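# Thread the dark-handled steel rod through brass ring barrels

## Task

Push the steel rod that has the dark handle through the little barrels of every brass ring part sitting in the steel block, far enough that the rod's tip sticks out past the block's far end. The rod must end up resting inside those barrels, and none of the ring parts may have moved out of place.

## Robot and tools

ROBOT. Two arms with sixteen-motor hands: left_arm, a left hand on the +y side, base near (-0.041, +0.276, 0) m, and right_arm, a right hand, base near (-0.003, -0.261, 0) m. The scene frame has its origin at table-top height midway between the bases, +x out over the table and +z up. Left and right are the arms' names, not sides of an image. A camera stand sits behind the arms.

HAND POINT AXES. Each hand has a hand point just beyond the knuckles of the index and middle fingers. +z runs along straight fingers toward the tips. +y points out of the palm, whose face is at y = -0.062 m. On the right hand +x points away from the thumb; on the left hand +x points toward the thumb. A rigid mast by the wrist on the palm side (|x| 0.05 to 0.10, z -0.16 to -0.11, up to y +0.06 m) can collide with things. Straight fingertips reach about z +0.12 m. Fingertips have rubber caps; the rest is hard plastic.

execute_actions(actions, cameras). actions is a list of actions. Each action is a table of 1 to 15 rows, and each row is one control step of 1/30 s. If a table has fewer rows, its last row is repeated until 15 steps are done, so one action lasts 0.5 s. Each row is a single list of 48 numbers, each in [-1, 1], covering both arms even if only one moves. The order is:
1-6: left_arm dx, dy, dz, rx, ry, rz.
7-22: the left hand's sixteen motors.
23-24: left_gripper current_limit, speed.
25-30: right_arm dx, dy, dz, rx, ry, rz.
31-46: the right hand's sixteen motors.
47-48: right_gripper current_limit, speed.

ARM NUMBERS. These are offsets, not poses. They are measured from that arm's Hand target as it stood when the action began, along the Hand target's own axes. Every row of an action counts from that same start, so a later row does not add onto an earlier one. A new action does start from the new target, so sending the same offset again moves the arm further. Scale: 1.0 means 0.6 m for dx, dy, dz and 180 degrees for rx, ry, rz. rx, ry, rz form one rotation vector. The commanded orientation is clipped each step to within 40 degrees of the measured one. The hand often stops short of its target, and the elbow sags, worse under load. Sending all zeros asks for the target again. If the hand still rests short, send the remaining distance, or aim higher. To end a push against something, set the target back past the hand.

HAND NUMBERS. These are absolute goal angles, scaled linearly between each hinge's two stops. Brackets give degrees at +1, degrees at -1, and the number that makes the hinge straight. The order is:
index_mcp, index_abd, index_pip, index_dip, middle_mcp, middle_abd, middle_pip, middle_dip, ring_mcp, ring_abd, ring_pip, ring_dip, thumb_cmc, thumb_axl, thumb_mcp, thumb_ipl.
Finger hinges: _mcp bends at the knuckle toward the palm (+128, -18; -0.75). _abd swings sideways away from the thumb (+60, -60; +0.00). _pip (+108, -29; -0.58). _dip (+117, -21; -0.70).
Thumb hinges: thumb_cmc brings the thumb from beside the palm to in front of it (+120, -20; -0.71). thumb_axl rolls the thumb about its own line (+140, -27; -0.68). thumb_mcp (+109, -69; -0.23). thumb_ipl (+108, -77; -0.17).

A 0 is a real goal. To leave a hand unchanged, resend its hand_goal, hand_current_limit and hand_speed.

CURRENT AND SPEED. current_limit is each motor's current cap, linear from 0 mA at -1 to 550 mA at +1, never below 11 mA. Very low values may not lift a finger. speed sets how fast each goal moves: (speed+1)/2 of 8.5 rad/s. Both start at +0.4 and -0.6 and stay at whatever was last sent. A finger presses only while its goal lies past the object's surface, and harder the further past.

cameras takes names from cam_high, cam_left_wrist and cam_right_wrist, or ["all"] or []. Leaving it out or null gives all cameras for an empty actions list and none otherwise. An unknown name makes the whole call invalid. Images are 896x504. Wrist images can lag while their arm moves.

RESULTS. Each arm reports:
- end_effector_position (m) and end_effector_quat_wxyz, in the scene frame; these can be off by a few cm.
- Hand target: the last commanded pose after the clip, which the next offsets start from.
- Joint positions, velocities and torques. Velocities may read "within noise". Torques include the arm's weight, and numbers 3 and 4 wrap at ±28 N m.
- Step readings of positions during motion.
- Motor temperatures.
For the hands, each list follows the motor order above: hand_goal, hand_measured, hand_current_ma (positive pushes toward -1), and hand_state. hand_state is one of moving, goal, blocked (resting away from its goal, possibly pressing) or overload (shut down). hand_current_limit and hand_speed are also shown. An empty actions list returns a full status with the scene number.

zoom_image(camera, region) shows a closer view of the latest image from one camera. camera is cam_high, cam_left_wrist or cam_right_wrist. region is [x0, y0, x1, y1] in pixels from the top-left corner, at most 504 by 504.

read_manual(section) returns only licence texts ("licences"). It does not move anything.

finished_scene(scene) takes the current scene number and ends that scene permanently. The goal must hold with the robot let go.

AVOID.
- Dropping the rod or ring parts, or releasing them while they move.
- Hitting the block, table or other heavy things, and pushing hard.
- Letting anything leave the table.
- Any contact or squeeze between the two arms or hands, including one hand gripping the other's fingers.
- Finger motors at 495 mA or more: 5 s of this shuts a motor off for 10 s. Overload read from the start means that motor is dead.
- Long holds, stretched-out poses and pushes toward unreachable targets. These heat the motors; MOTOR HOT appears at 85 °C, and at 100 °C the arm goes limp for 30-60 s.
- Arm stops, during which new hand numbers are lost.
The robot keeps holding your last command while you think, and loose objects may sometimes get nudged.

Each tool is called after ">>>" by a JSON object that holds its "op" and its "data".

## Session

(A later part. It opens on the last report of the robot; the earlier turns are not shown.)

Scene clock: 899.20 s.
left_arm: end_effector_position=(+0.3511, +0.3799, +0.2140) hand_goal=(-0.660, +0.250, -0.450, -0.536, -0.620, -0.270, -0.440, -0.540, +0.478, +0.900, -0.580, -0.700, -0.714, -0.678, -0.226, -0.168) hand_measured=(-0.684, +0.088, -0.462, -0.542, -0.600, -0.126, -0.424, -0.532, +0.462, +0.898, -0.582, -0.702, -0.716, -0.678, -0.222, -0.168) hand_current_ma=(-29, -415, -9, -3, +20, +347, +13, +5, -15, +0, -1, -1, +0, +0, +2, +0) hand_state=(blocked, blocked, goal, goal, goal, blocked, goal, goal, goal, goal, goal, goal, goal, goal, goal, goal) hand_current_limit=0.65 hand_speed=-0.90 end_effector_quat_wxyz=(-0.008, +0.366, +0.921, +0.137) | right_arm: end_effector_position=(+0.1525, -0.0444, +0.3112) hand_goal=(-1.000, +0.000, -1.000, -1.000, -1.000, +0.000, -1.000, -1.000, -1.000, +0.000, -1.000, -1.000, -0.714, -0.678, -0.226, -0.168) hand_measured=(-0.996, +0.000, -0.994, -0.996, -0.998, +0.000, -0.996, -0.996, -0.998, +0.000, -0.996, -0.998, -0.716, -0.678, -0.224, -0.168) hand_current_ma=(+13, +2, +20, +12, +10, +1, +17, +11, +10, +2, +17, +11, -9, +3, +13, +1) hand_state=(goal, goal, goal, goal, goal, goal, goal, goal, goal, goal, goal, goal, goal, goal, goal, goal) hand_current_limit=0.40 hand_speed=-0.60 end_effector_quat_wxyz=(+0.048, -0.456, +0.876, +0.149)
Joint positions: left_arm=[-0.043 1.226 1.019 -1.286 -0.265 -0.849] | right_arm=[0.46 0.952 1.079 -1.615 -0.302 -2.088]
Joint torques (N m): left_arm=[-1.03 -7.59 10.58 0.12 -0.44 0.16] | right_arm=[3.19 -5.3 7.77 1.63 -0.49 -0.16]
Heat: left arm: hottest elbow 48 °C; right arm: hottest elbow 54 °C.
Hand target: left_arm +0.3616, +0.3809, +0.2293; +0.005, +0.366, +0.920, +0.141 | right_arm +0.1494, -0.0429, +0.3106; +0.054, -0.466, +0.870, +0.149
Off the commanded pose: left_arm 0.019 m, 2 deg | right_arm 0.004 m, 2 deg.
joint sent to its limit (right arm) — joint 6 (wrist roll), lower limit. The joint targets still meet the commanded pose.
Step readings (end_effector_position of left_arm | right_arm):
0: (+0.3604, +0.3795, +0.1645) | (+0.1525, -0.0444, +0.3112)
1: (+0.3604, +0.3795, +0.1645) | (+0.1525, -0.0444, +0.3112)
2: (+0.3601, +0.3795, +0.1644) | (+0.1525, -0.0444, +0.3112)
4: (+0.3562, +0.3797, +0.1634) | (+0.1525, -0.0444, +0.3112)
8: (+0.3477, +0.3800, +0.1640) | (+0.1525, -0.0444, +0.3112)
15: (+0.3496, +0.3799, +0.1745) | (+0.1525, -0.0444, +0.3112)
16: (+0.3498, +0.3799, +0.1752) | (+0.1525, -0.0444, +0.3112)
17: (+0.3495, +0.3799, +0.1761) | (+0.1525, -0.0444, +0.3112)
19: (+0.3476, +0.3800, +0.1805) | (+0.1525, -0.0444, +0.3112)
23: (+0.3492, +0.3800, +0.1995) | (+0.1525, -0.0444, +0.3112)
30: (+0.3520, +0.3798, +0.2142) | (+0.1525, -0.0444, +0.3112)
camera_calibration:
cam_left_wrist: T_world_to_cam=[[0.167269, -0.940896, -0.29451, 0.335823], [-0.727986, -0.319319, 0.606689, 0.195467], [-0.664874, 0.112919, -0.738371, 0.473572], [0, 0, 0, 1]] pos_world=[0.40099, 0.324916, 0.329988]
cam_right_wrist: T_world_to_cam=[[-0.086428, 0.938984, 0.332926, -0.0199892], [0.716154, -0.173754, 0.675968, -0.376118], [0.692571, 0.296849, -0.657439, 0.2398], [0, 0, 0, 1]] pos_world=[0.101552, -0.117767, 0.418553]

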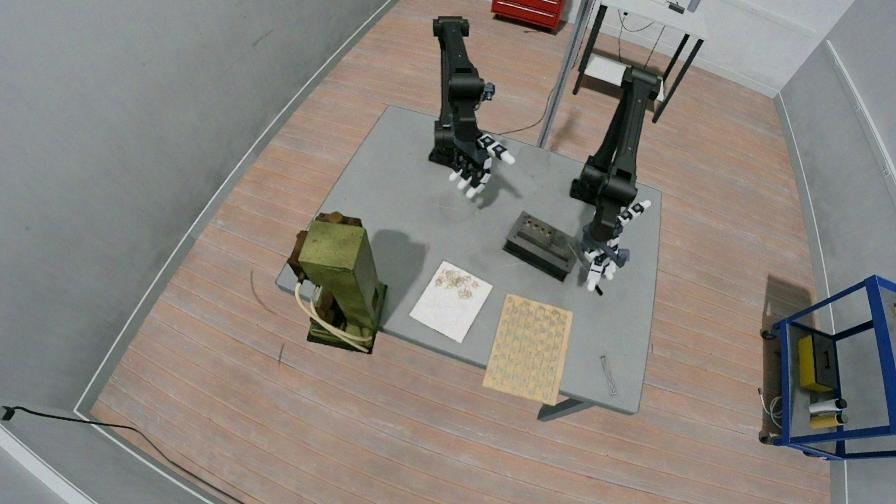

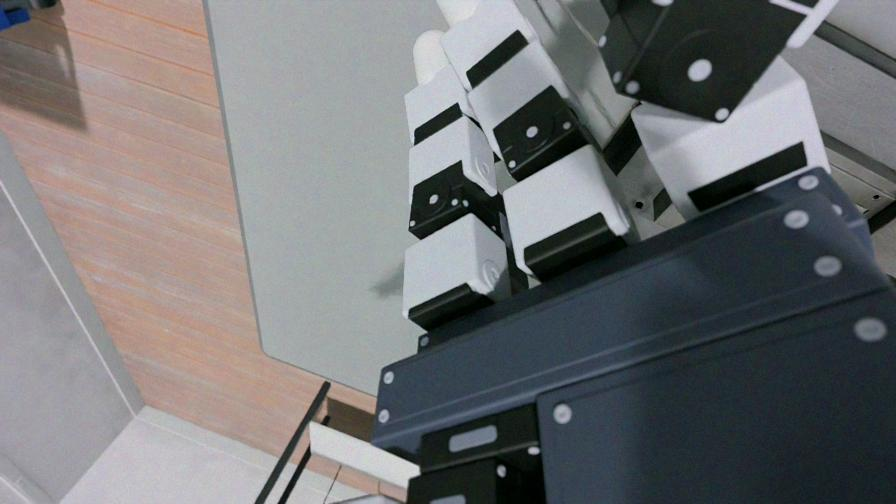

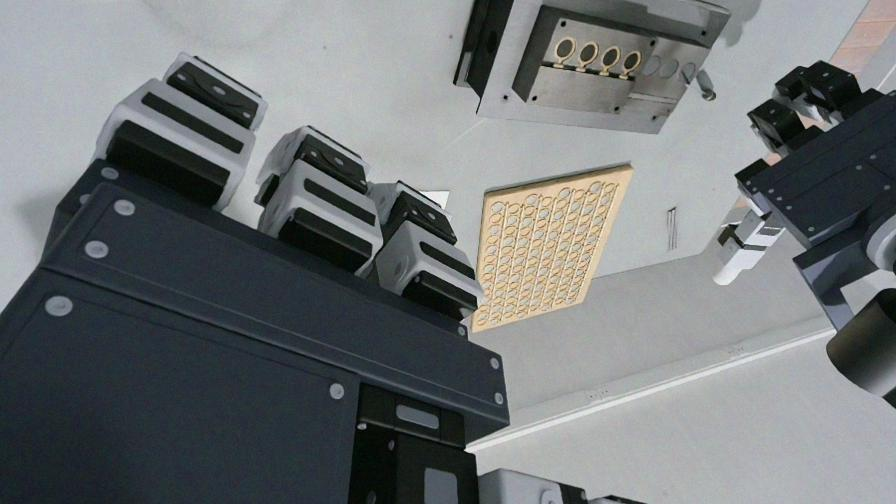

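>>> {"op": "execute_actions", "data": {"actions": [[[0.0155,0.0116,0.0046,0.0444,-0.0084,-0.0492,-0.66,-0.1,-0.45,-0.535,-0.62,0.1,-0.44,-0.54,0.479,0.9,-0.58,-0.7,-0.714,-0.678,-0.226,-0.168,0.4,-0.8,0,0,0,0,0,0,-1,0,-1,-1,-1,0,-1,-1,-1,0,-1,-1,-0.714,-0.678,-0.226,-0.168,0.4,-0.6],[0.031,0.0232,0.0093,0.0887,-0.0168,-0.0985,-0.66,-0.1,-0.45,-0.535,-0.62,0.1,-0.44,-0.54,0.479,0.9,-0.58,-0.7,-0.714,-0.678,-0.226,-0.168,0.4,-0.8,0,0,0,0,0,0,-1,0,-1,-1,-1,0,-1,-1,-1,0,-1,-1,-0.714,-0.678,-0.226,-0.168,0.4,-0.6]],[[0,0,0,0,0,0,-0.66,-0.1,-0.45,-0.535,-0.62,0.1,-0.44,-0.54,0.479,0.9,-0.58,-0.7,-0.714,-0.678,-0.226,-0.168,0.4,-0.8,0,0,0,0,0,0,-1,0,-1,-1,-1,0,-1,-1,-1,0,-1,-1,-0.714,-0.678,-0.226,-0.168,0.4,-0.6]]], "cameras": ["cam_high", "cam_right_wrist", "cam_left_wrist"]}}

>>> {"op": "zoom_image", "data": {"camera": "cam_high", "region": [545, 220, 645, 310]}}

>>> {"op": "zoom_image", "data": {"camera": "cam_left_wrist", "region": [380, 0, 700, 240]}}

Scene clock: 903.53 s.
left_arm: end_effector_position=(+0.3466, +0.4022, +0.2184) hand_goal=(-0.660, -0.100, -0.450, -0.536, -0.620, +0.100, -0.440, -0.540, +0.478, +0.900, -0.580, -0.700, -0.714, -0.678, -0.226, -0.168) hand_measured=(-0.662, -0.096, -0.454, -0.538, -0.618, +0.096, -0.438, -0.538, +0.462, +0.900, -0.582, -0.702, -0.714, -0.678, -0.222, -0.168) hand_current_ma=(-1, +1, -1, -1, +0, -1, +1, +1, -15, +0, -1, -1, +0, +0, +2, +0) hand_state=(goal, goal, goal, goal, goal, goal, goal, goal, goal, goal, goal, goal, goal, goal, goal, goal) hand_current_limit=0.40 hand_speed=-0.80 end_effector_quat_wxyz=(-0.009, +0.228, +0.974, -0.002) | right_arm: end_effector_position=(+0.1525, -0.0444, +0.3112) hand_goal=(-1.000, +0.000, -1.000, -1.000, -1.000, +0.000, -1.000, -1.000, -1.000, +0.000, -1.000, -1.000, -0.714, -0.678, -0.226, -0.168) hand_measured=(-0.996, +0.000, -0.994, -0.996, -0.998, +0.000, -0.996, -0.996, -0.998, +0.000, -0.996, -0.998, -0.716, -0.678, -0.224, -0.168) hand_current_ma=(+13, +2, +20, +12, +10, +1, +17, +11, +10, +2, +17, +11, -9, +3, +13, +1) hand_state=(goal, goal, goal, goal, goal, goal, goal, goal, goal, goal, goal, goal, goal, goal, goal, goal) hand_current_limit=0.40 hand_speed=-0.60 end_effector_quat_wxyz=(+0.048, -0.456, +0.876, +0.149)
Joint positions: left_arm=[0.108 1.333 1.206 -1.463 -0.002 -1.005] | right_arm=[0.46 0.952 1.079 -1.615 -0.302 -2.088]
Joint torques (N m): left_arm=[-0.56 -8.06 10.8 0.05 -0.09 -0.08] | right_arm=[3.78 -5.36 8.02 1.52 -0.42 -0.18]
Heat: left arm: hottest elbow 50 °C; right arm: hottest elbow 54 °C.
Hand target: left_arm +0.3581, +0.4045, +0.2293; +0.000, +0.221, +0.975, +0.000 | right_arm +0.1494, -0.0429, +0.3106; +0.054, -0.466, +0.870, +0.149
Off the commanded pose: left_arm 0.016 m, 1 deg | right_arm 0.004 m, 2 deg.
joint sent to its limit (right arm) — joint 6 (wrist roll), lower limit. The joint targets still meet the commanded pose.
Step readings (end_effector_position of left_arm | right_arm):
0: (+0.3511, +0.3799, +0.2140) | (+0.1525, -0.0444, +0.3112)
1: (+0.3510, +0.3796, +0.2138) | (+0.1525, -0.0444, +0.3112)
2: (+0.3500, +0.3781, +0.2121) | (+0.1525, -0.0444, +0.3112)
4: (+0.3471, +0.3744, +0.2086) | (+0.1525, -0.0444, +0.3112)
8: (+0.3517, +0.3917, +0.2173) | (+0.1525, -0.0444, +0.3112)
15: (+0.3491, +0.4027, +0.2198) | (+0.1525, -0.0444, +0.3112)
16: (+0.3484, +0.4024, +0.2190) | (+0.1525, -0.0444, +0.3112)
17: (+0.3477, +0.4023, +0.2183) | (+0.1525, -0.0444, +0.3112)
19: (+0.3469, +0.4022, +0.2174) | (+0.1525, -0.0444, +0.3112)
23: (+0.3465, +0.4021, +0.2177) | (+0.1525, -0.0444, +0.3112)
30: (+0.3467, +0.4022, +0.2184) | (+0.1525, -0.0444, +0.3112)
camera_calibration:
cam_left_wrist: T_world_to_cam=[[0.433489, -0.898918, -0.0635102, 0.199338], [-0.583781, -0.33381, 0.740115, 0.123335], [-0.686504, -0.283756, -0.669474, 0.623346], [0, 0, 0, 1]] pos_world=[0.413519, 0.397237, 0.338692]
cam_right_wrist: T_world_to_cam=[[-0.086428, 0.938984, 0.332926, -0.0199892], [0.716154, -0.173754, 0.675968, -0.376118], [0.692571, 0.296849, -0.657439, 0.2398], [0, 0, 0, 1]] pos_world=[0.101552, -0.117767, 0.418553]

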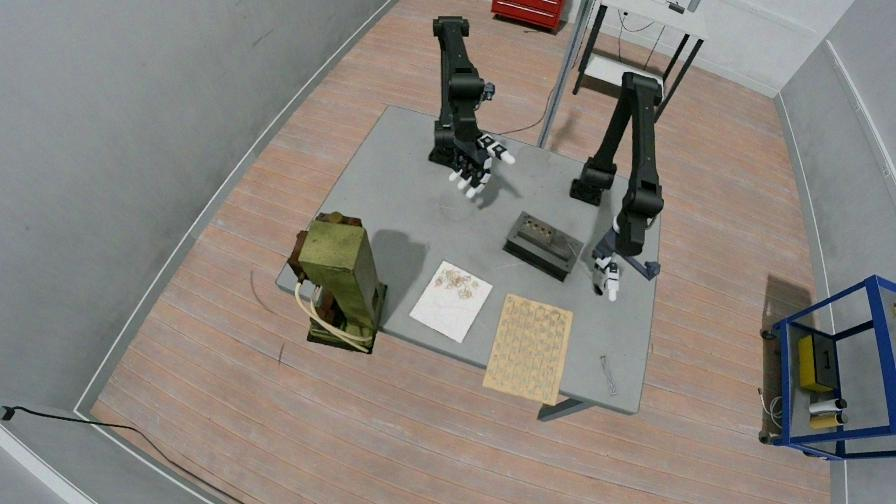

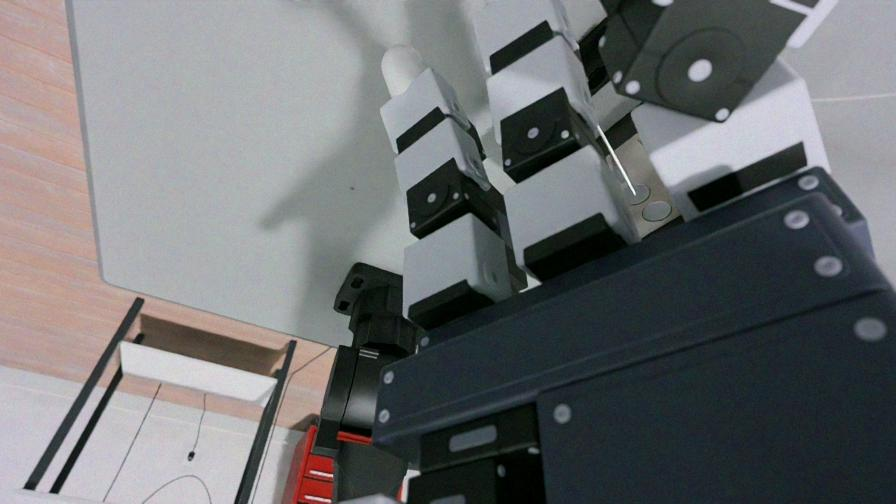

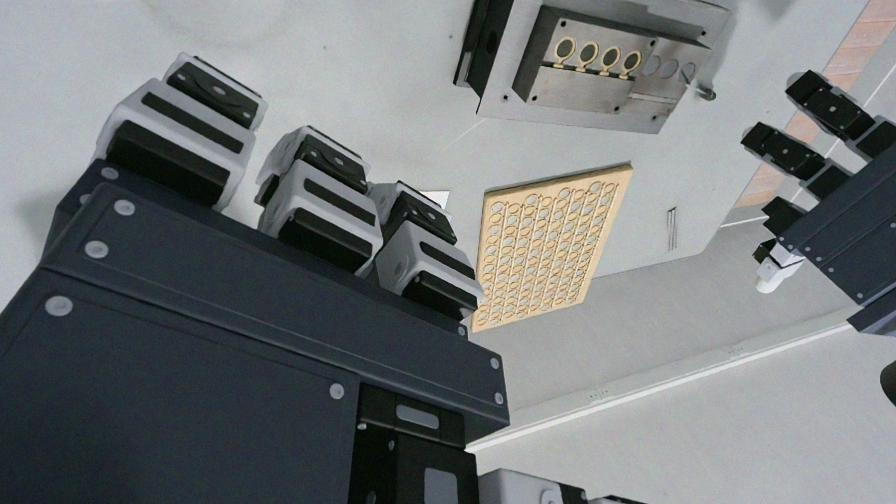

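Scaled by 5.040 from the camera's 896x504 image, which has a finer 1280x720 frame.

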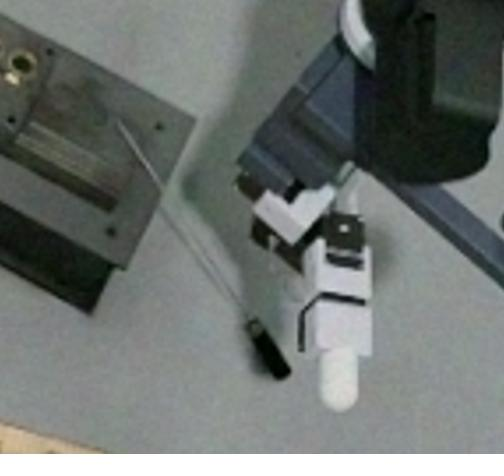

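Scaled by 1.575 from the camera's 896x504 image, which has a finer 1280x720 frame.

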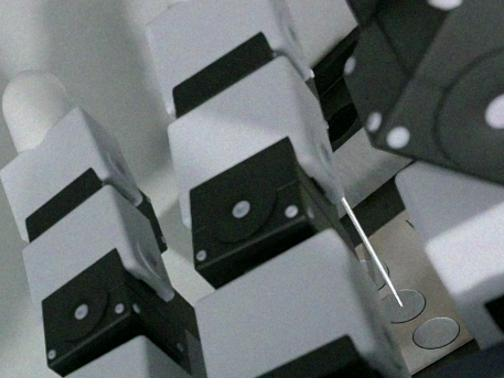

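>>> {"op": "execute_actions", "data": {"actions": [[[-0.0005,0.0055,0.0185,0,0,-0.008,-0.66,-0.1,-0.45,-0.535,-0.62,0.1,-0.44,-0.54,0.479,0.9,-0.58,-0.7,-0.714,-0.678,-0.226,-0.168,0.4,-0.8,0,0,0,0,0,0,-1,0,-1,-1,-1,0,-1,-1,-1,0,-1,-1,-0.714,-0.678,-0.226,-0.168,0.4,-0.6],[-0.001,0.011,0.037,0,0,-0.0161,-0.66,-0.1,-0.45,-0.535,-0.62,0.1,-0.44,-0.54,0.479,0.9,-0.58,-0.7,-0.714,-0.678,-0.226,-0.168,0.4,-0.8,0,0,0,0,0,0,-1,0,-1,-1,-1,0,-1,-1,-1,0,-1,-1,-0.714,-0.678,-0.226,-0.168,0.4,-0.6]],[[0,0,0.0185,0,0,0,-0.66,-0.1,-0.45,-0.535,-0.62,0.1,-0.44,-0.54,0.479,0.9,-0.58,-0.7,-0.714,-0.678,-0.226,-0.168,0.4,-0.8,0,0,0,0,0,0,-1,0,-1,-1,-1,0,-1,-1,-1,0,-1,-1,-0.714,-0.678,-0.226,-0.168,0.4,-0.6],[0,0,0.0368,0,0,0,-0.66,-0.1,-0.45,-0.535,-0.62,0.1,-0.44,-0.54,0.479,0.9,-0.58,-0.7,-0.714,-0.678,-0.226,-0.168,0.4,-0.8,0,0,0,0,0,0,-1,0,-1,-1,-1,0,-1,-1,-1,0,-1,-1,-0.714,-0.678,-0.226,-0.168,0.4,-0.6]]], "cameras": ["cam_high", "cam_right_wrist", "cam_left_wrist"]}}

>>> {"op": "zoom_image", "data": {"camera": "cam_high", "region": [555, 230, 645, 311]}}

>>> {"op": "zoom_image", "data": {"camera": "cam_left_wrist", "region": [360, 0, 680, 240]}}

>>> {"op": "zoom_image", "data": {"camera": "cam_right_wrist", "region": [660, 30, 860, 160]}}

Scene clock: 907.00 s.
left_arm: end_effector_position=(+0.3617, +0.4069, +0.1931) hand_goal=(-0.660, -0.100, -0.450, -0.536, -0.620, +0.100, -0.440, -0.540, +0.478, +0.900, -0.580, -0.700, -0.714, -0.678, -0.226, -0.168) hand_measured=(-0.662, -0.096, -0.454, -0.538, -0.618, +0.096, -0.438, -0.538, +0.462, +0.900, -0.582, -0.702, -0.714, -0.678, -0.222, -0.168) hand_current_ma=(-1, +1, -1, -1, +0, -1, +1, +1, -15, +0, -1, -1, +0, +0, +2, +0) hand_state=(goal, goal, goal, goal, goal, goal, goal, goal, goal, goal, goal, goal, goal, goal, goal, goal) hand_current_limit=0.40 hand_speed=-0.80 end_effector_quat_wxyz=(+0.006, +0.205, +0.979, +0.003) | right_arm: end_effector_position=(+0.1525, -0.0444, +0.3112) hand_goal=(-1.000, +0.000, -1.000, -1.000, -1.000, +0.000, -1.000, -1.000, -1.000, +0.000, -1.000, -1.000, -0.714, -0.678, -0.226, -0.168) hand_measured=(-0.996, +0.000, -0.994, -0.996, -0.998, +0.000, -0.996, -0.996, -0.998, +0.000, -0.996, -0.998, -0.716, -0.678, -0.224, -0.168) hand_current_ma=(+13, +2, +20, +12, +10, +1, +17, +11, +10, +2, +17, +11, -9, +3, +13, +1) hand_state=(goal, goal, goal, goal, goal, goal, goal, goal, goal, goal, goal, goal, goal, goal, goal, goal) hand_current_limit=0.40 hand_speed=-0.60 end_effector_quat_wxyz=(+0.048, -0.456, +0.876, +0.149)
Joint positions: left_arm=[0.114 1.375 1.177 -1.361 -0.001 -1.046] | right_arm=[0.46 0.952 1.079 -1.615 -0.302 -2.088]
Joint torques (N m): left_arm=[-0.73 -9.17 7.24 0.64 -0.14 -0.05] | right_arm=[3.84 -5.54 7.71 1.43 -0.44 -0.19]
Heat: left arm: hottest elbow 49 °C; right arm: hottest elbow 54 °C.
Hand target: left_arm +0.3615, +0.4103, +0.1852; +0.000, +0.196, +0.981, +0.000 | right_arm +0.1494, -0.0429, +0.3106; +0.054, -0.466, +0.870, +0.149
Off the commanded pose: left_arm 0.009 m, 1 deg | right_arm 0.004 m, 2 deg.
joint sent to its limit (right arm) — joint 6 (wrist roll), lower limit. The joint targets still meet the commanded pose.
Step readings (end_effector_position of left_arm | right_arm):
0: (+0.3466, +0.4022, +0.2184) | (+0.1525, -0.0444, +0.3112)
1: (+0.3466, +0.4022, +0.2184) | (+0.1525, -0.0444, +0.3112)
2: (+0.3465, +0.4022, +0.2182) | (+0.1525, -0.0444, +0.3112)
4: (+0.3482, +0.4029, +0.2170) | (+0.1525, -0.0444, +0.3112)
8: (+0.3541, +0.4048, +0.2111) | (+0.1525, -0.0444, +0.3112)
15: (+0.3561, +0.4062, +0.2068) | (+0.1525, -0.0444, +0.3112)
16: (+0.3562, +0.4062, +0.2068) | (+0.1525, -0.0444, +0.3112)
17: (+0.3568, +0.4063, +0.2068) | (+0.1525, -0.0444, +0.3112)
19: (+0.3601, +0.4067, +0.2062) | (+0.1525, -0.0444, +0.3112)
23: (+0.3617, +0.4069, +0.1997) | (+0.1525, -0.0444, +0.3112)
30: (+0.3613, +0.4069, +0.1931) | (+0.1525, -0.0444, +0.3112)
camera_calibration:
cam_left_wrist: T_world_to_cam=[[0.475962, -0.877939, -0.0517892, 0.169241], [-0.590692, -0.362753, 0.720759, 0.170431], [-0.651569, -0.312463, -0.691248, 0.621303], [0, 0, 0, 1]] pos_world=[0.424942, 0.404541, 0.3154]
cam_right_wrist: T_world_to_cam=[[-0.086428, 0.938984, 0.332926, -0.0199892], [0.716154, -0.173754, 0.675968, -0.376118], [0.692571, 0.296849, -0.657439, 0.2398], [0, 0, 0, 1]] pos_world=[0.101552, -0.117767, 0.418553]

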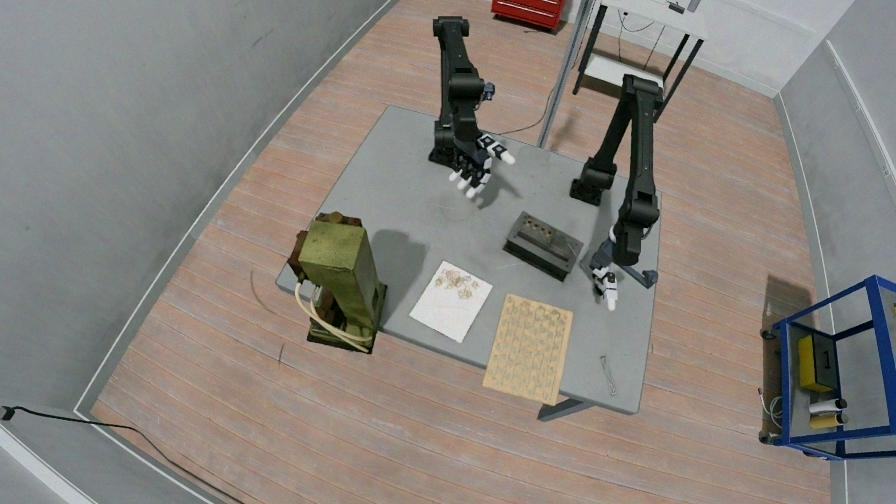

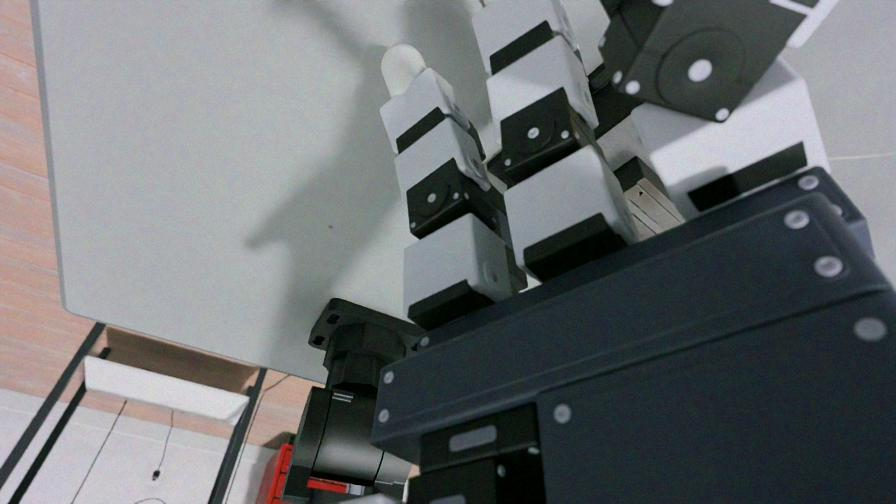

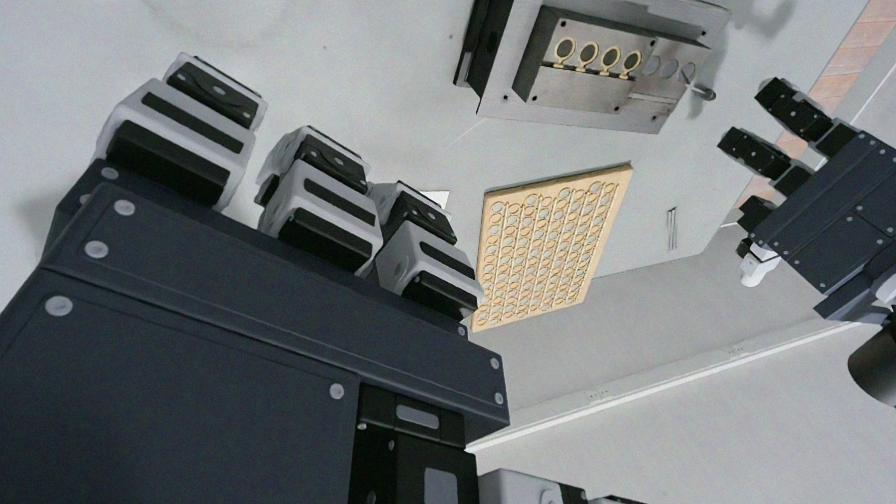

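Scaled by 5.600 from the camera's 896x504 image, which has a finer 1280x720 frame.

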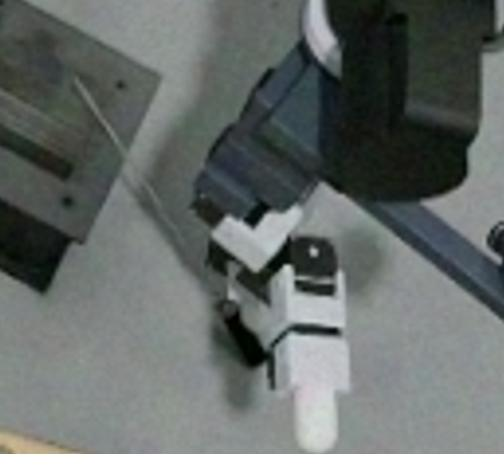

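Scaled by 1.575 from the camera's 896x504 image, which has a finer 1280x720 frame.

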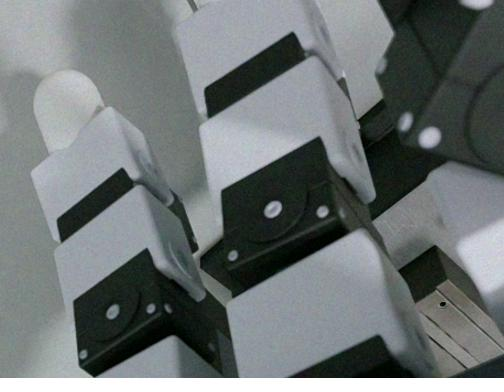

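Scaled by 2.520 from the camera's 896x504 image, which has a finer 1280x720 frame.

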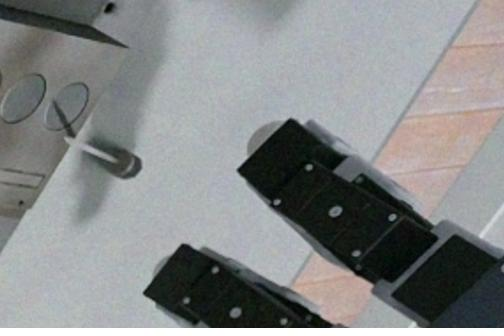

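>>> {"op": "execute_actions", "data": {"actions": [[[0,0.001,0.018,0,0,0,-0.66,-0.1,-0.45,-0.535,-0.62,0.1,-0.44,-0.54,0.479,0.9,-0.58,-0.7,-0.714,-0.678,-0.226,-0.168,0.4,-0.8,0,0,0,0,0,0,-1,0,-1,-1,-1,0,-1,-1,-1,0,-1,-1,-0.714,-0.678,-0.226,-0.168,0.4,-0.6],[0,0.002,0.036,0,0,0,-0.66,-0.1,-0.45,-0.535,-0.62,0.1,-0.44,-0.54,0.479,0.9,-0.58,-0.7,-0.714,-0.678,-0.226,-0.168,0.4,-0.8,0,0,0,0,0,0,-1,0,-1,-1,-1,0,-1,-1,-1,0,-1,-1,-0.714,-0.678,-0.226,-0.168,0.4,-0.6]],[[0,0,0.016,0,0,0,-0.66,-0.1,-0.45,-0.535,-0.62,0.1,-0.44,-0.54,0.479,0.9,-0.58,-0.7,-0.714,-0.678,-0.226,-0.168,0.4,-0.8,0,0,0,0,0,0,-1,0,-1,-1,-1,0,-1,-1,-1,0,-1,-1,-0.714,-0.678,-0.226,-0.168,0.4,-0.6],[0,0,0.032,0,0,0,-0.66,-0.1,-0.45,-0.535,-0.62,0.1,-0.44,-0.54,0.479,0.9,-0.58,-0.7,-0.714,-0.678,-0.226,-0.168,0.4,-0.8,0,0,0,0,0,0,-1,0,-1,-1,-1,0,-1,-1,-1,0,-1,-1,-0.714,-0.678,-0.226,-0.168,0.4,-0.6]]], "cameras": ["cam_high", "cam_right_wrist", "cam_left_wrist"]}}

>>> {"op": "zoom_image", "data": {"camera": "cam_high", "region": [555, 230, 645, 311]}}

>>> {"op": "zoom_image", "data": {"camera": "cam_right_wrist", "region": [660, 30, 860, 160]}}

>>> {"op": "zoom_image", "data": {"camera": "cam_left_wrist", "region": [360, 0, 680, 240]}}

Scene clock: 910.10 s.
left_arm: end_effector_position=(+0.3626, +0.4080, +0.1518) hand_goal=(-0.660, -0.100, -0.450, -0.536, -0.620, +0.100, -0.440, -0.540, +0.478, +0.900, -0.580, -0.700, -0.714, -0.678, -0.226, -0.168) hand_measured=(-0.662, -0.096, -0.454, -0.538, -0.618, +0.096, -0.438, -0.538, +0.462, +0.900, -0.582, -0.702, -0.714, -0.678, -0.222, -0.168) hand_current_ma=(-1, +1, -1, -1, +0, -1, +1, +1, -15, +0, -1, -1, +0, +0, +2, +0) hand_state=(goal, goal, goal, goal, goal, goal, goal, goal, goal, goal, goal, goal, goal, goal, goal, goal) hand_current_limit=0.40 hand_speed=-0.80 end_effector_quat_wxyz=(+0.005, +0.204, +0.979, +0.002) | right_arm: end_effector_position=(+0.1525, -0.0444, +0.3112) hand_goal=(-1.000, +0.000, -1.000, -1.000, -1.000, +0.000, -1.000, -1.000, -1.000, +0.000, -1.000, -1.000, -0.714, -0.678, -0.226, -0.168) hand_measured=(-0.996, +0.000, -0.994, -0.996, -0.998, +0.000, -0.996, -0.996, -0.998, +0.000, -0.996, -0.998, -0.716, -0.678, -0.224, -0.168) hand_current_ma=(+13, +2, +20, +12, +10, +1, +17, +11, +10, +2, +17, +11, -9, +3, +13, +1) hand_state=(goal, goal, goal, goal, goal, goal, goal, goal, goal, goal, goal, goal, goal, goal, goal, goal) hand_current_limit=0.40 hand_speed=-0.60 end_effector_quat_wxyz=(+0.048, -0.456, +0.876, +0.149)
Joint positions: left_arm=[0.116 1.406 1.097 -1.25 -0.001 -1.046] | right_arm=[0.46 0.952 1.079 -1.615 -0.302 -2.088]
Joint torques (N m): left_arm=[-0.26 -9.41 6.95 0.42 -0.12 -0.04] | right_arm=[3.66 -5.77 7.76 1.59 -0.49 -0.14]
Heat: left arm: hottest elbow 49 °C; right arm: hottest elbow 54 °C.
Hand target: left_arm +0.3619, +0.4114, +0.1444; +0.000, +0.196, +0.981, +0.000 | right_arm +0.1494, -0.0429, +0.3106; +0.054, -0.466, +0.870, +0.149
Off the commanded pose: left_arm 0.008 m, 1 deg | right_arm 0.004 m, 2 deg.
joint sent to its limit (right arm) — joint 6 (wrist roll), lower limit. The joint targets still meet the commanded pose.
Step readings (end_effector_position of left_arm | right_arm):
0: (+0.3618, +0.4069, +0.1931) | (+0.1525, -0.0444, +0.3112)
1: (+0.3617, +0.4069, +0.1930) | (+0.1525, -0.0444, +0.3112)
2: (+0.3620, +0.4070, +0.1925) | (+0.1525, -0.0444, +0.3112)
4: (+0.3633, +0.4071, +0.1891) | (+0.1525, -0.0444, +0.3112)
8: (+0.3613, +0.4074, +0.1774) | (+0.1525, -0.0444, +0.3112)
15: (+0.3617, +0.4079, +0.1704) | (+0.1525, -0.0444, +0.3112)
16: (+0.3620, +0.4079, +0.1704) | (+0.1525, -0.0444, +0.3112)
17: (+0.3624, +0.4080, +0.1702) | (+0.1525, -0.0444, +0.3112)
19: (+0.3637, +0.4081, +0.1674) | (+0.1525, -0.0444, +0.3112)
23: (+0.3621, +0.4079, +0.1580) | (+0.1525, -0.0444, +0.3112)
30: (+0.3623, +0.4080, +0.1518) | (+0.1525, -0.0444, +0.3112)
camera_calibration:
cam_left_wrist: T_world_to_cam=[[0.478284, -0.876655, -0.0521542, 0.166351], [-0.588893, -0.36421, 0.721496, 0.200959], [-0.651498, -0.314366, -0.690452, 0.59427], [0, 0, 0, 1]] pos_world=[0.425946, 0.405843, 0.273999]
cam_right_wrist: T_world_to_cam=[[-0.086428, 0.938984, 0.332926, -0.0199892], [0.716154, -0.173754, 0.675968, -0.376118], [0.692571, 0.296849, -0.657439, 0.2398], [0, 0, 0, 1]] pos_world=[0.101552, -0.117767, 0.418553]

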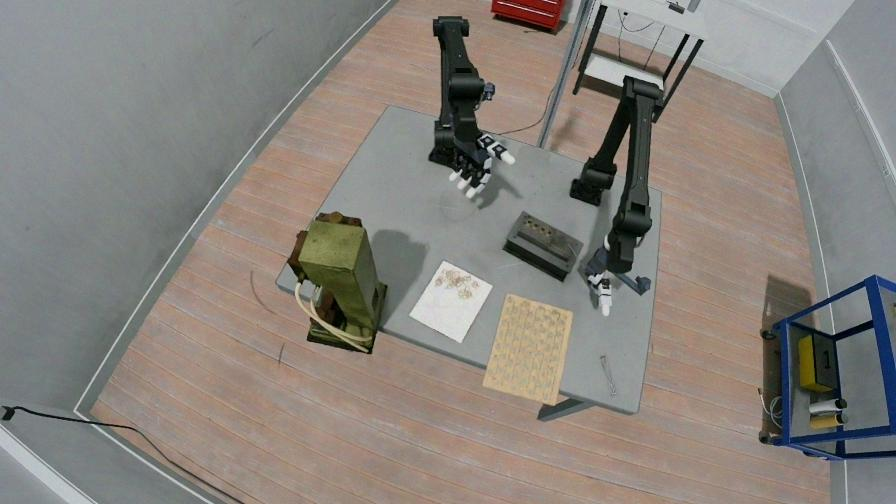

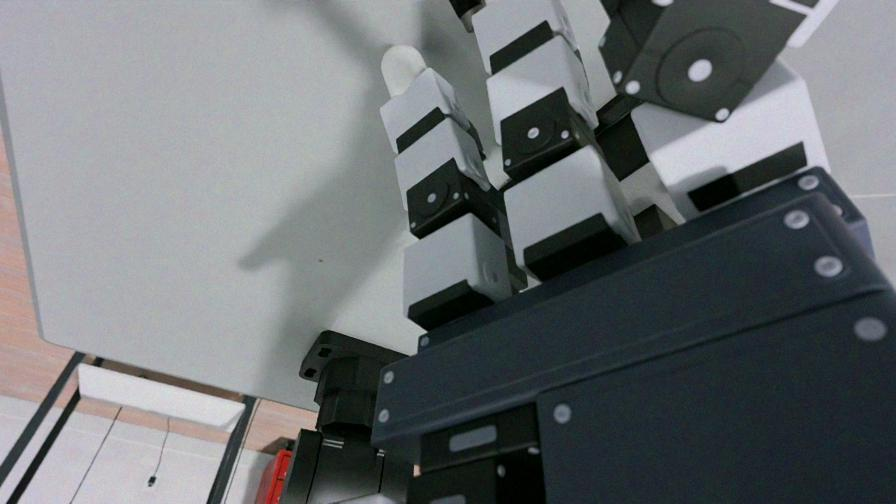

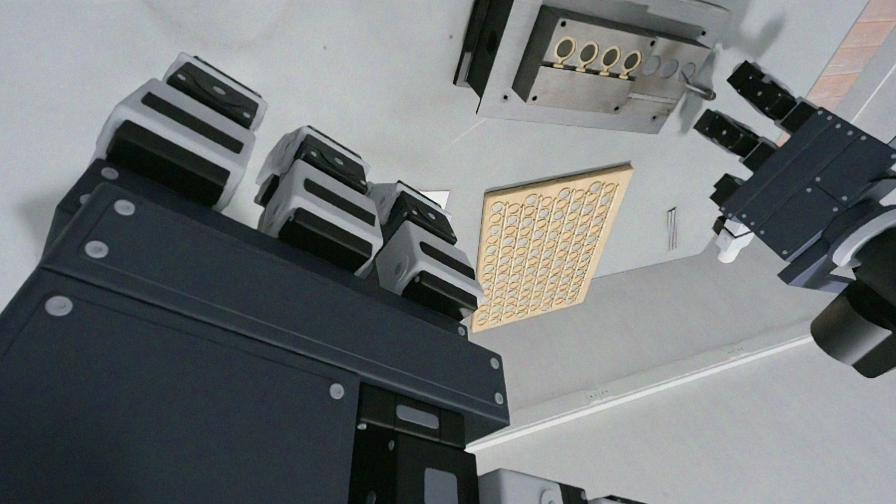

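Scaled by 5.600 from the camera's 896x504 image, which has a finer 1280x720 frame.

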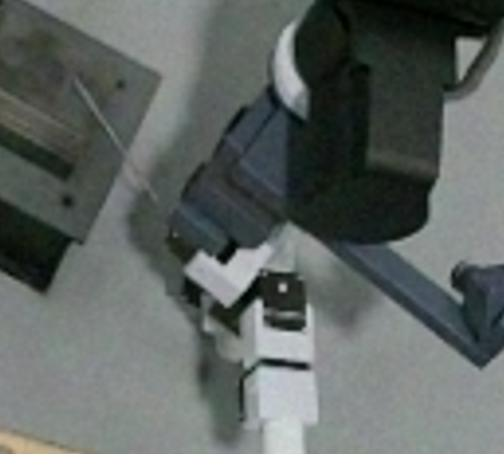

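Scaled by 2.520 from the camera's 896x504 image, which has a finer 1280x720 frame.

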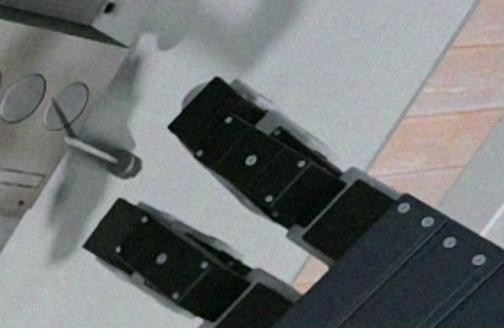

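Scaled by 1.575 from the camera's 896x504 image, which has a finer 1280x720 frame.

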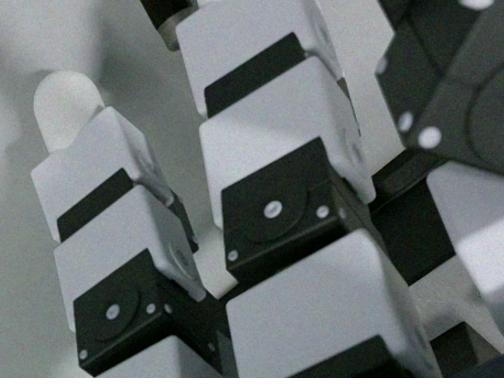

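>>> {"op": "execute_actions", "data": {"actions": [[[-0.01,0,0,0,0,0,-0.66,-0.1,-0.45,-0.535,-0.62,0.1,-0.44,-0.54,0.479,0.9,-0.58,-0.7,-0.714,-0.678,-0.226,-0.168,0.4,-0.8,0,0,0,0,0,0,-1,0,-1,-1,-1,0,-1,-1,-1,0,-1,-1,-0.714,-0.678,-0.226,-0.168,0.4,-0.6],[-0.01,0,0.01,0,0,0,-0.66,-0.1,-0.45,-0.535,-0.62,0.1,-0.44,-0.54,0.479,0.9,-0.58,-0.7,-0.714,-0.678,-0.226,-0.168,0.4,-0.8,0,0,0,0,0,0,-1,0,-1,-1,-1,0,-1,-1,-1,0,-1,-1,-0.714,-0.678,-0.226,-0.168,0.4,-0.6]],[[0,0,0.012,0,0,0,-0.66,-0.1,-0.45,-0.535,-0.62,0.1,-0.44,-0.54,0.479,0.9,-0.58,-0.7,-0.714,-0.678,-0.226,-0.168,0.4,-0.8,0,0,0,0,0,0,-1,0,-1,-1,-1,0,-1,-1,-1,0,-1,-1,-0.714,-0.678,-0.226,-0.168,0.4,-0.6],[0,0,0.024,0,0,0,-0.66,-0.1,-0.45,-0.535,-0.62,0.1,-0.44,-0.54,0.479,0.9,-0.58,-0.7,-0.714,-0.678,-0.226,-0.168,0.4,-0.8,0,0,0,0,0,0,-1,0,-1,-1,-1,0,-1,-1,-1,0,-1,-1,-0.714,-0.678,-0.226,-0.168,0.4,-0.6]]], "cameras": ["cam_high", "cam_right_wrist", "cam_left_wrist"]}}

>>> {"op": "zoom_image", "data": {"camera": "cam_right_wrist", "region": [660, 30, 860, 160]}}

>>> {"op": "zoom_image", "data": {"camera": "cam_left_wrist", "region": [360, 0, 680, 240]}}

Scene clock: 913.00 s.
left_arm: end_effector_position=(+0.3679, +0.4087, +0.1319) hand_goal=(-0.660, -0.100, -0.450, -0.536, -0.620, +0.100, -0.440, -0.540, +0.478, +0.900, -0.580, -0.700, -0.714, -0.678, -0.226, -0.168) hand_measured=(-0.662, -0.096, -0.454, -0.538, -0.618, +0.096, -0.438, -0.538, +0.462, +0.900, -0.582, -0.702, -0.714, -0.678, -0.222, -0.168) hand_current_ma=(-1, +1, -1, -1, +0, -1, +1, +1, -15, +0, -1, -1, +0, +0, +2, +0) hand_state=(goal, goal, goal, goal, goal, goal, goal, goal, goal, goal, goal, goal, goal, goal, goal, goal) hand_current_limit=0.40 hand_speed=-0.80 end_effector_quat_wxyz=(+0.006, +0.202, +0.979, +0.003) | right_arm: end_effector_position=(+0.1525, -0.0444, +0.3112) hand_goal=(-1.000, +0.000, -1.000, -1.000, -1.000, +0.000, -1.000, -1.000, -1.000, +0.000, -1.000, -1.000, -0.714, -0.678, -0.226, -0.168) hand_measured=(-0.996, +0.000, -0.994, -0.996, -0.998, +0.000, -0.996, -0.996, -0.998, +0.000, -0.996, -0.998, -0.716, -0.678, -0.224, -0.168) hand_current_ma=(+13, +2, +20, +12, +10, +1, +17, +11, +10, +2, +17, +11, -9, +3, +13, +1) hand_state=(goal, goal, goal, goal, goal, goal, goal, goal, goal, goal, goal, goal, goal, goal, goal, goal) hand_current_limit=0.40 hand_speed=-0.60 end_effector_quat_wxyz=(+0.048, -0.456, +0.876, +0.149)
Joint positions: left_arm=[0.116 1.438 1.075 -1.195 -0.001 -1.051] | right_arm=[0.46 0.952 1.079 -1.615 -0.302 -2.088]
Joint torques (N m): left_arm=[-0.73 -9.52 6.95 0.57 -0.13 -0.02] | right_arm=[2.67 -4.72 7.95 1.57 -0.44 -0.14]
Heat: left arm: hottest elbow 49 °C; right arm: hottest elbow 54 °C.
Hand target: left_arm +0.3675, +0.4091, +0.1239; +0.000, +0.196, +0.981, +0.000 | right_arm +0.1494, -0.0429, +0.3106; +0.054, -0.466, +0.870, +0.149
Off the commanded pose: left_arm 0.008 m, 1 deg | right_arm 0.004 m, 2 deg.
joint sent to its limit (right arm) — joint 6 (wrist roll), lower limit. The joint targets still meet the commanded pose.
Step readings (end_effector_position of left_arm | right_arm):
0: (+0.3626, +0.4080, +0.1518) | (+0.1525, -0.0444, +0.3112)
1: (+0.3626, +0.4080, +0.1518) | (+0.1525, -0.0444, +0.3112)
2: (+0.3627, +0.4080, +0.1517) | (+0.1525, -0.0444, +0.3112)
4: (+0.3636, +0.4081, +0.1510) | (+0.1525, -0.0444, +0.3112)
8: (+0.3657, +0.4084, +0.1476) | (+0.1525, -0.0444, +0.3112)
15: (+0.3665, +0.4085, +0.1453) | (+0.1525, -0.0444, +0.3112)
16: (+0.3666, +0.4085, +0.1453) | (+0.1525, -0.0444, +0.3112)
17: (+0.3668, +0.4086, +0.1450) | (+0.1525, -0.0444, +0.3112)
19: (+0.3684, +0.4088, +0.1437) | (+0.1525, -0.0444, +0.3112)
23: (+0.3682, +0.4087, +0.1374) | (+0.1525, -0.0444, +0.3112)
30: (+0.3676, +0.4087, +0.1319) | (+0.1525, -0.0444, +0.3112)
camera_calibration:
cam_left_wrist: T_world_to_cam=[[0.48234, -0.874455, -0.0517359, 0.160959], [-0.588018, -0.36699, 0.7208, 0.219601], [-0.649294, -0.317249, -0.691209, 0.584716], [0, 0, 0, 1]] pos_world=[0.431145, 0.406843, 0.2542]
cam_right_wrist: T_world_to_cam=[[-0.086428, 0.938984, 0.332926, -0.0199892], [0.716154, -0.173754, 0.675968, -0.376118], [0.692571, 0.296849, -0.657439, 0.2398], [0, 0, 0, 1]] pos_world=[0.101552, -0.117767, 0.418553]

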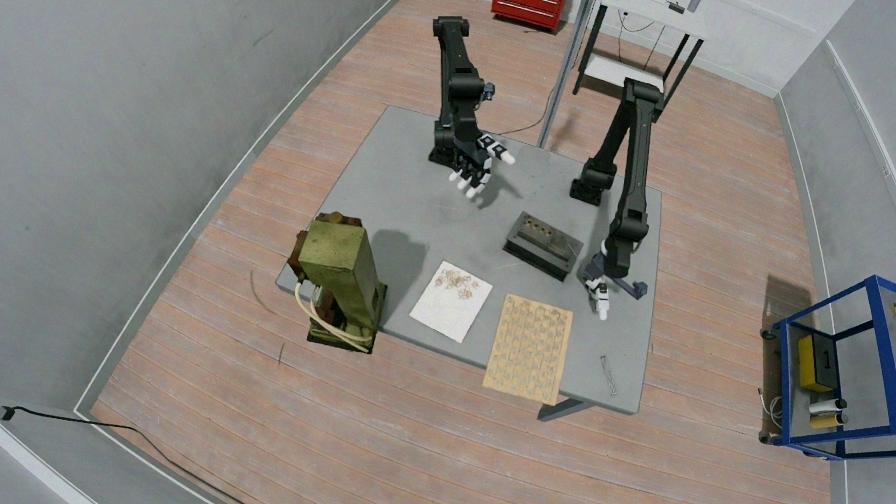

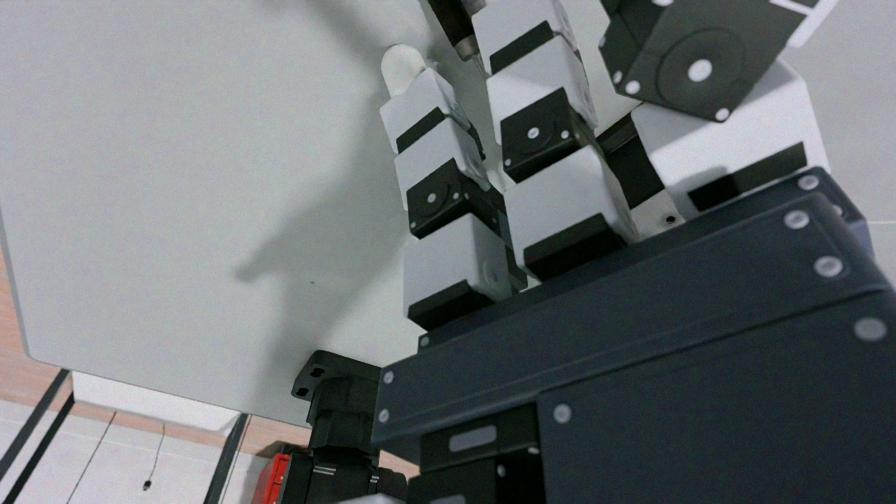

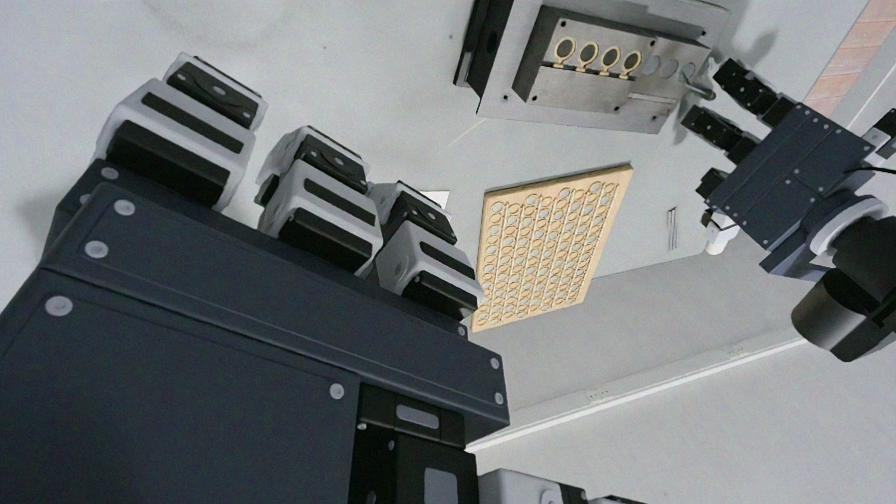

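Scaled by 2.520 from the camera's 896x504 image, which has a finer 1280x720 frame.

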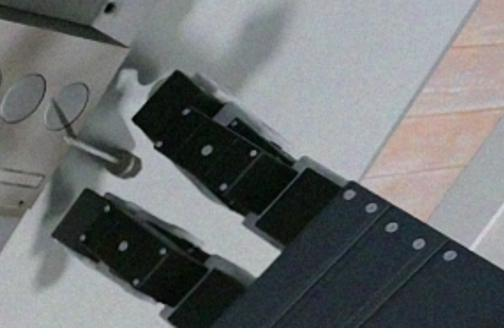

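Scaled by 1.575 from the camera's 896x504 image, which has a finer 1280x720 frame.

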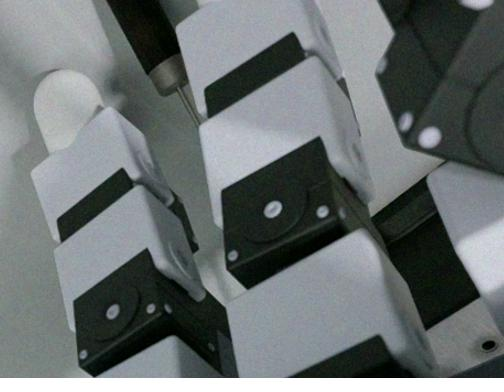

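>>> {"op": "execute_actions", "data": {"actions": [[[0,-0.006,0.003,0,0,0,-0.66,-0.1,-0.45,-0.535,-0.62,0.1,-0.44,-0.54,0.479,0.9,-0.58,-0.7,-0.714,-0.678,-0.226,-0.168,0.4,-0.9,0,0,0,0,0,0,-1,0,-1,-1,-1,0,-1,-1,-1,0,-1,-1,-0.714,-0.678,-0.226,-0.168,0.4,-0.6],[0,-0.007,0.0055,0,0,0,-0.66,-0.1,-0.45,-0.535,-0.62,0.1,-0.44,-0.54,0.479,0.9,-0.58,-0.7,-0.714,-0.678,-0.226,-0.168,0.4,-0.9,0,0,0,0,0,0,-1,0,-1,-1,-1,0,-1,-1,-1,0,-1,-1,-0.714,-0.678,-0.226,-0.168,0.4,-0.6]]], "cameras": ["cam_right_wrist", "cam_left_wrist"]}}

>>> {"op": "zoom_image", "data": {"camera": "cam_right_wrist", "region": [660, 30, 860, 160]}}

>>> {"op": "zoom_image", "data": {"camera": "cam_left_wrist", "region": [360, 0, 680, 240]}}

Scene clock: 915.00 s.
left_arm: end_effector_position=(+0.3659, +0.4080, +0.1284) hand_goal=(-0.660, -0.100, -0.450, -0.536, -0.620, +0.100, -0.440, -0.540, +0.478, +0.900, -0.580, -0.700, -0.714, -0.678, -0.226, -0.168) hand_measured=(-0.662, -0.096, -0.454, -0.538, -0.618, +0.096, -0.438, -0.538, +0.462, +0.900, -0.582, -0.702, -0.714, -0.678, -0.222, -0.168) hand_current_ma=(-1, +1, -1, -1, +0, -1, +1, +1, -15, +0, -1, -1, +0, +0, +2, +0) hand_state=(goal, goal, goal, goal, goal, goal, goal, goal, goal, goal, goal, goal, goal, goal, goal, goal) hand_current_limit=0.40 hand_speed=-0.90 end_effector_quat_wxyz=(+0.005, +0.198, +0.980, +0.002) | right_arm: end_effector_position=(+0.1525, -0.0444, +0.3112) hand_goal=(-1.000, +0.000, -1.000, -1.000, -1.000, +0.000, -1.000, -1.000, -1.000, +0.000, -1.000, -1.000, -0.714, -0.678, -0.226, -0.168) hand_measured=(-0.996, +0.000, -0.994, -0.996, -0.998, +0.000, -0.996, -0.996, -0.998, +0.000, -0.996, -0.998, -0.716, -0.678, -0.224, -0.168) hand_current_ma=(+13, +2, +20, +12, +10, +1, +17, +11, +10, +2, +17, +11, -9, +3, +13, +1) hand_state=(goal, goal, goal, goal, goal, goal, goal, goal, goal, goal, goal, goal, goal, goal, goal, goal) hand_current_limit=0.40 hand_speed=-0.60 end_effector_quat_wxyz=(+0.048, -0.456, +0.876, +0.149)
Joint positions: left_arm=[0.115 1.438 1.065 -1.185 -0.001 -1.059] | right_arm=[0.46 0.952 1.079 -1.615 -0.302 -2.088]
Joint torques (N m): left_arm=[-1.67 -9.76 6.71 0.54 -0.13 -0.04] | right_arm=[3.19 -5.25 7.99 1.52 -0.42 -0.17]
Heat: left arm: hottest elbow 49 °C; right arm: hottest elbow 54 °C.
Hand target: left_arm +0.3658, +0.4051, +0.1206; +0.000, +0.196, +0.981, +0.000 | right_arm +0.1494, -0.0429, +0.3106; +0.054, -0.466, +0.870, +0.149
Off the commanded pose: left_arm 0.008 m, 1 deg | right_arm 0.004 m, 2 deg.
joint sent to its limit (right arm) — joint 6 (wrist roll), lower limit. The joint targets still meet the commanded pose.
Step readings (end_effector_position of left_arm | right_arm):
0: (+0.3680, +0.4087, +0.1320) | (+0.1525, -0.0444, +0.3112)
1: (+0.3680, +0.4087, +0.1320) | (+0.1525, -0.0444, +0.3112)
2: (+0.3679, +0.4087, +0.1318) | (+0.1525, -0.0444, +0.3112)
4: (+0.3679, +0.4088, +0.1313) | (+0.1525, -0.0444, +0.3112)
8: (+0.3664, +0.4085, +0.1292) | (+0.1525, -0.0444, +0.3112)
15: (+0.3659, +0.4080, +0.1284) | (+0.1525, -0.0444, +0.3112)
camera_calibration:
cam_left_wrist: T_world_to_cam=[[0.488651, -0.870945, -0.0517294, 0.15729], [-0.585118, -0.371112, 0.72105, 0.22134], [-0.647192, -0.322074, -0.690949, 0.581895], [0, 0, 0, 1]] pos_world=[0.429248, 0.406546, 0.2506]
cam_right_wrist: T_world_to_cam=[[-0.086428, 0.938984, 0.332926, -0.0199892], [0.716154, -0.173754, 0.675968, -0.376118], [0.692571, 0.296849, -0.657439, 0.2398], [0, 0, 0, 1]] pos_world=[0.101552, -0.117767, 0.418553]
Images, in order (width x height): cam_left_wrist 896x504, cam_right_wrist 896x504.

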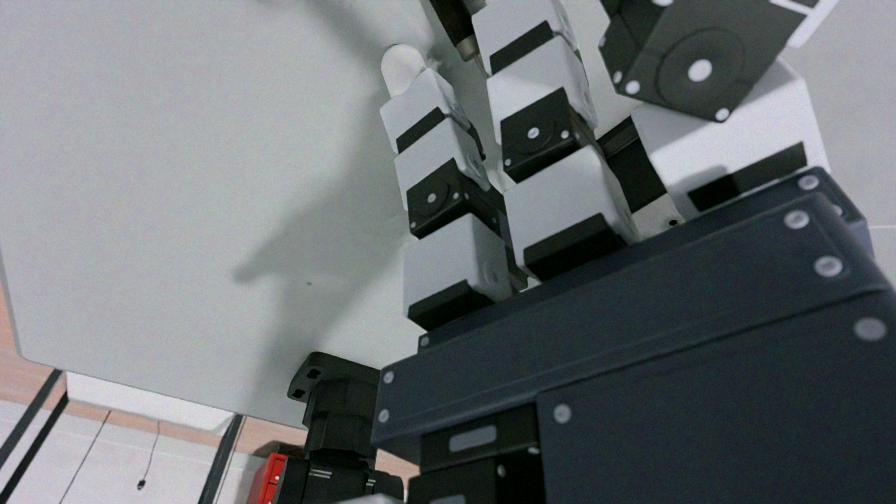

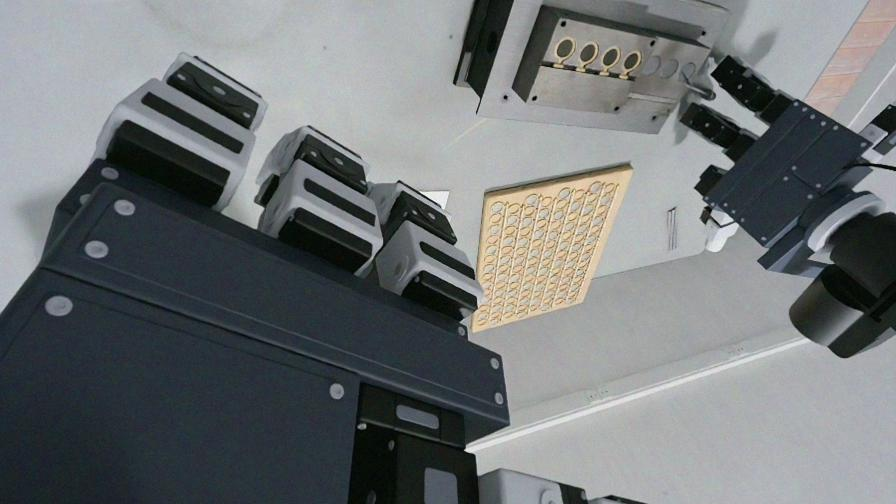

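Scaled by 2.520 from the camera's 896x504 image, which has a finer 1280x720 frame.

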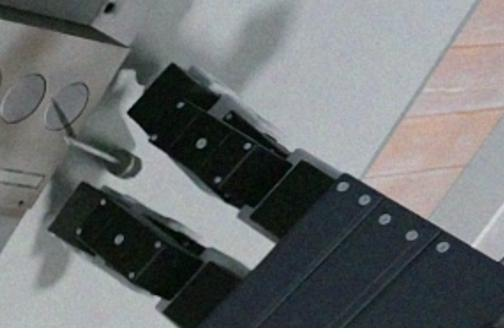

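Scaled by 1.575 from the camera's 896x504 image, which has a finer 1280x720 frame.

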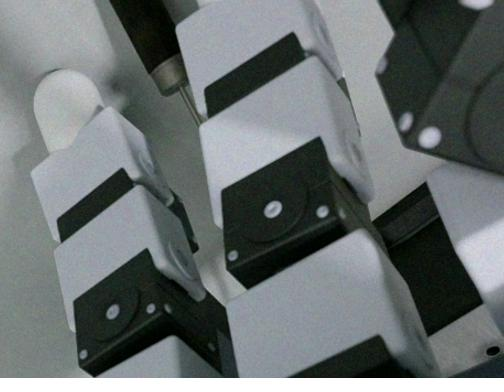

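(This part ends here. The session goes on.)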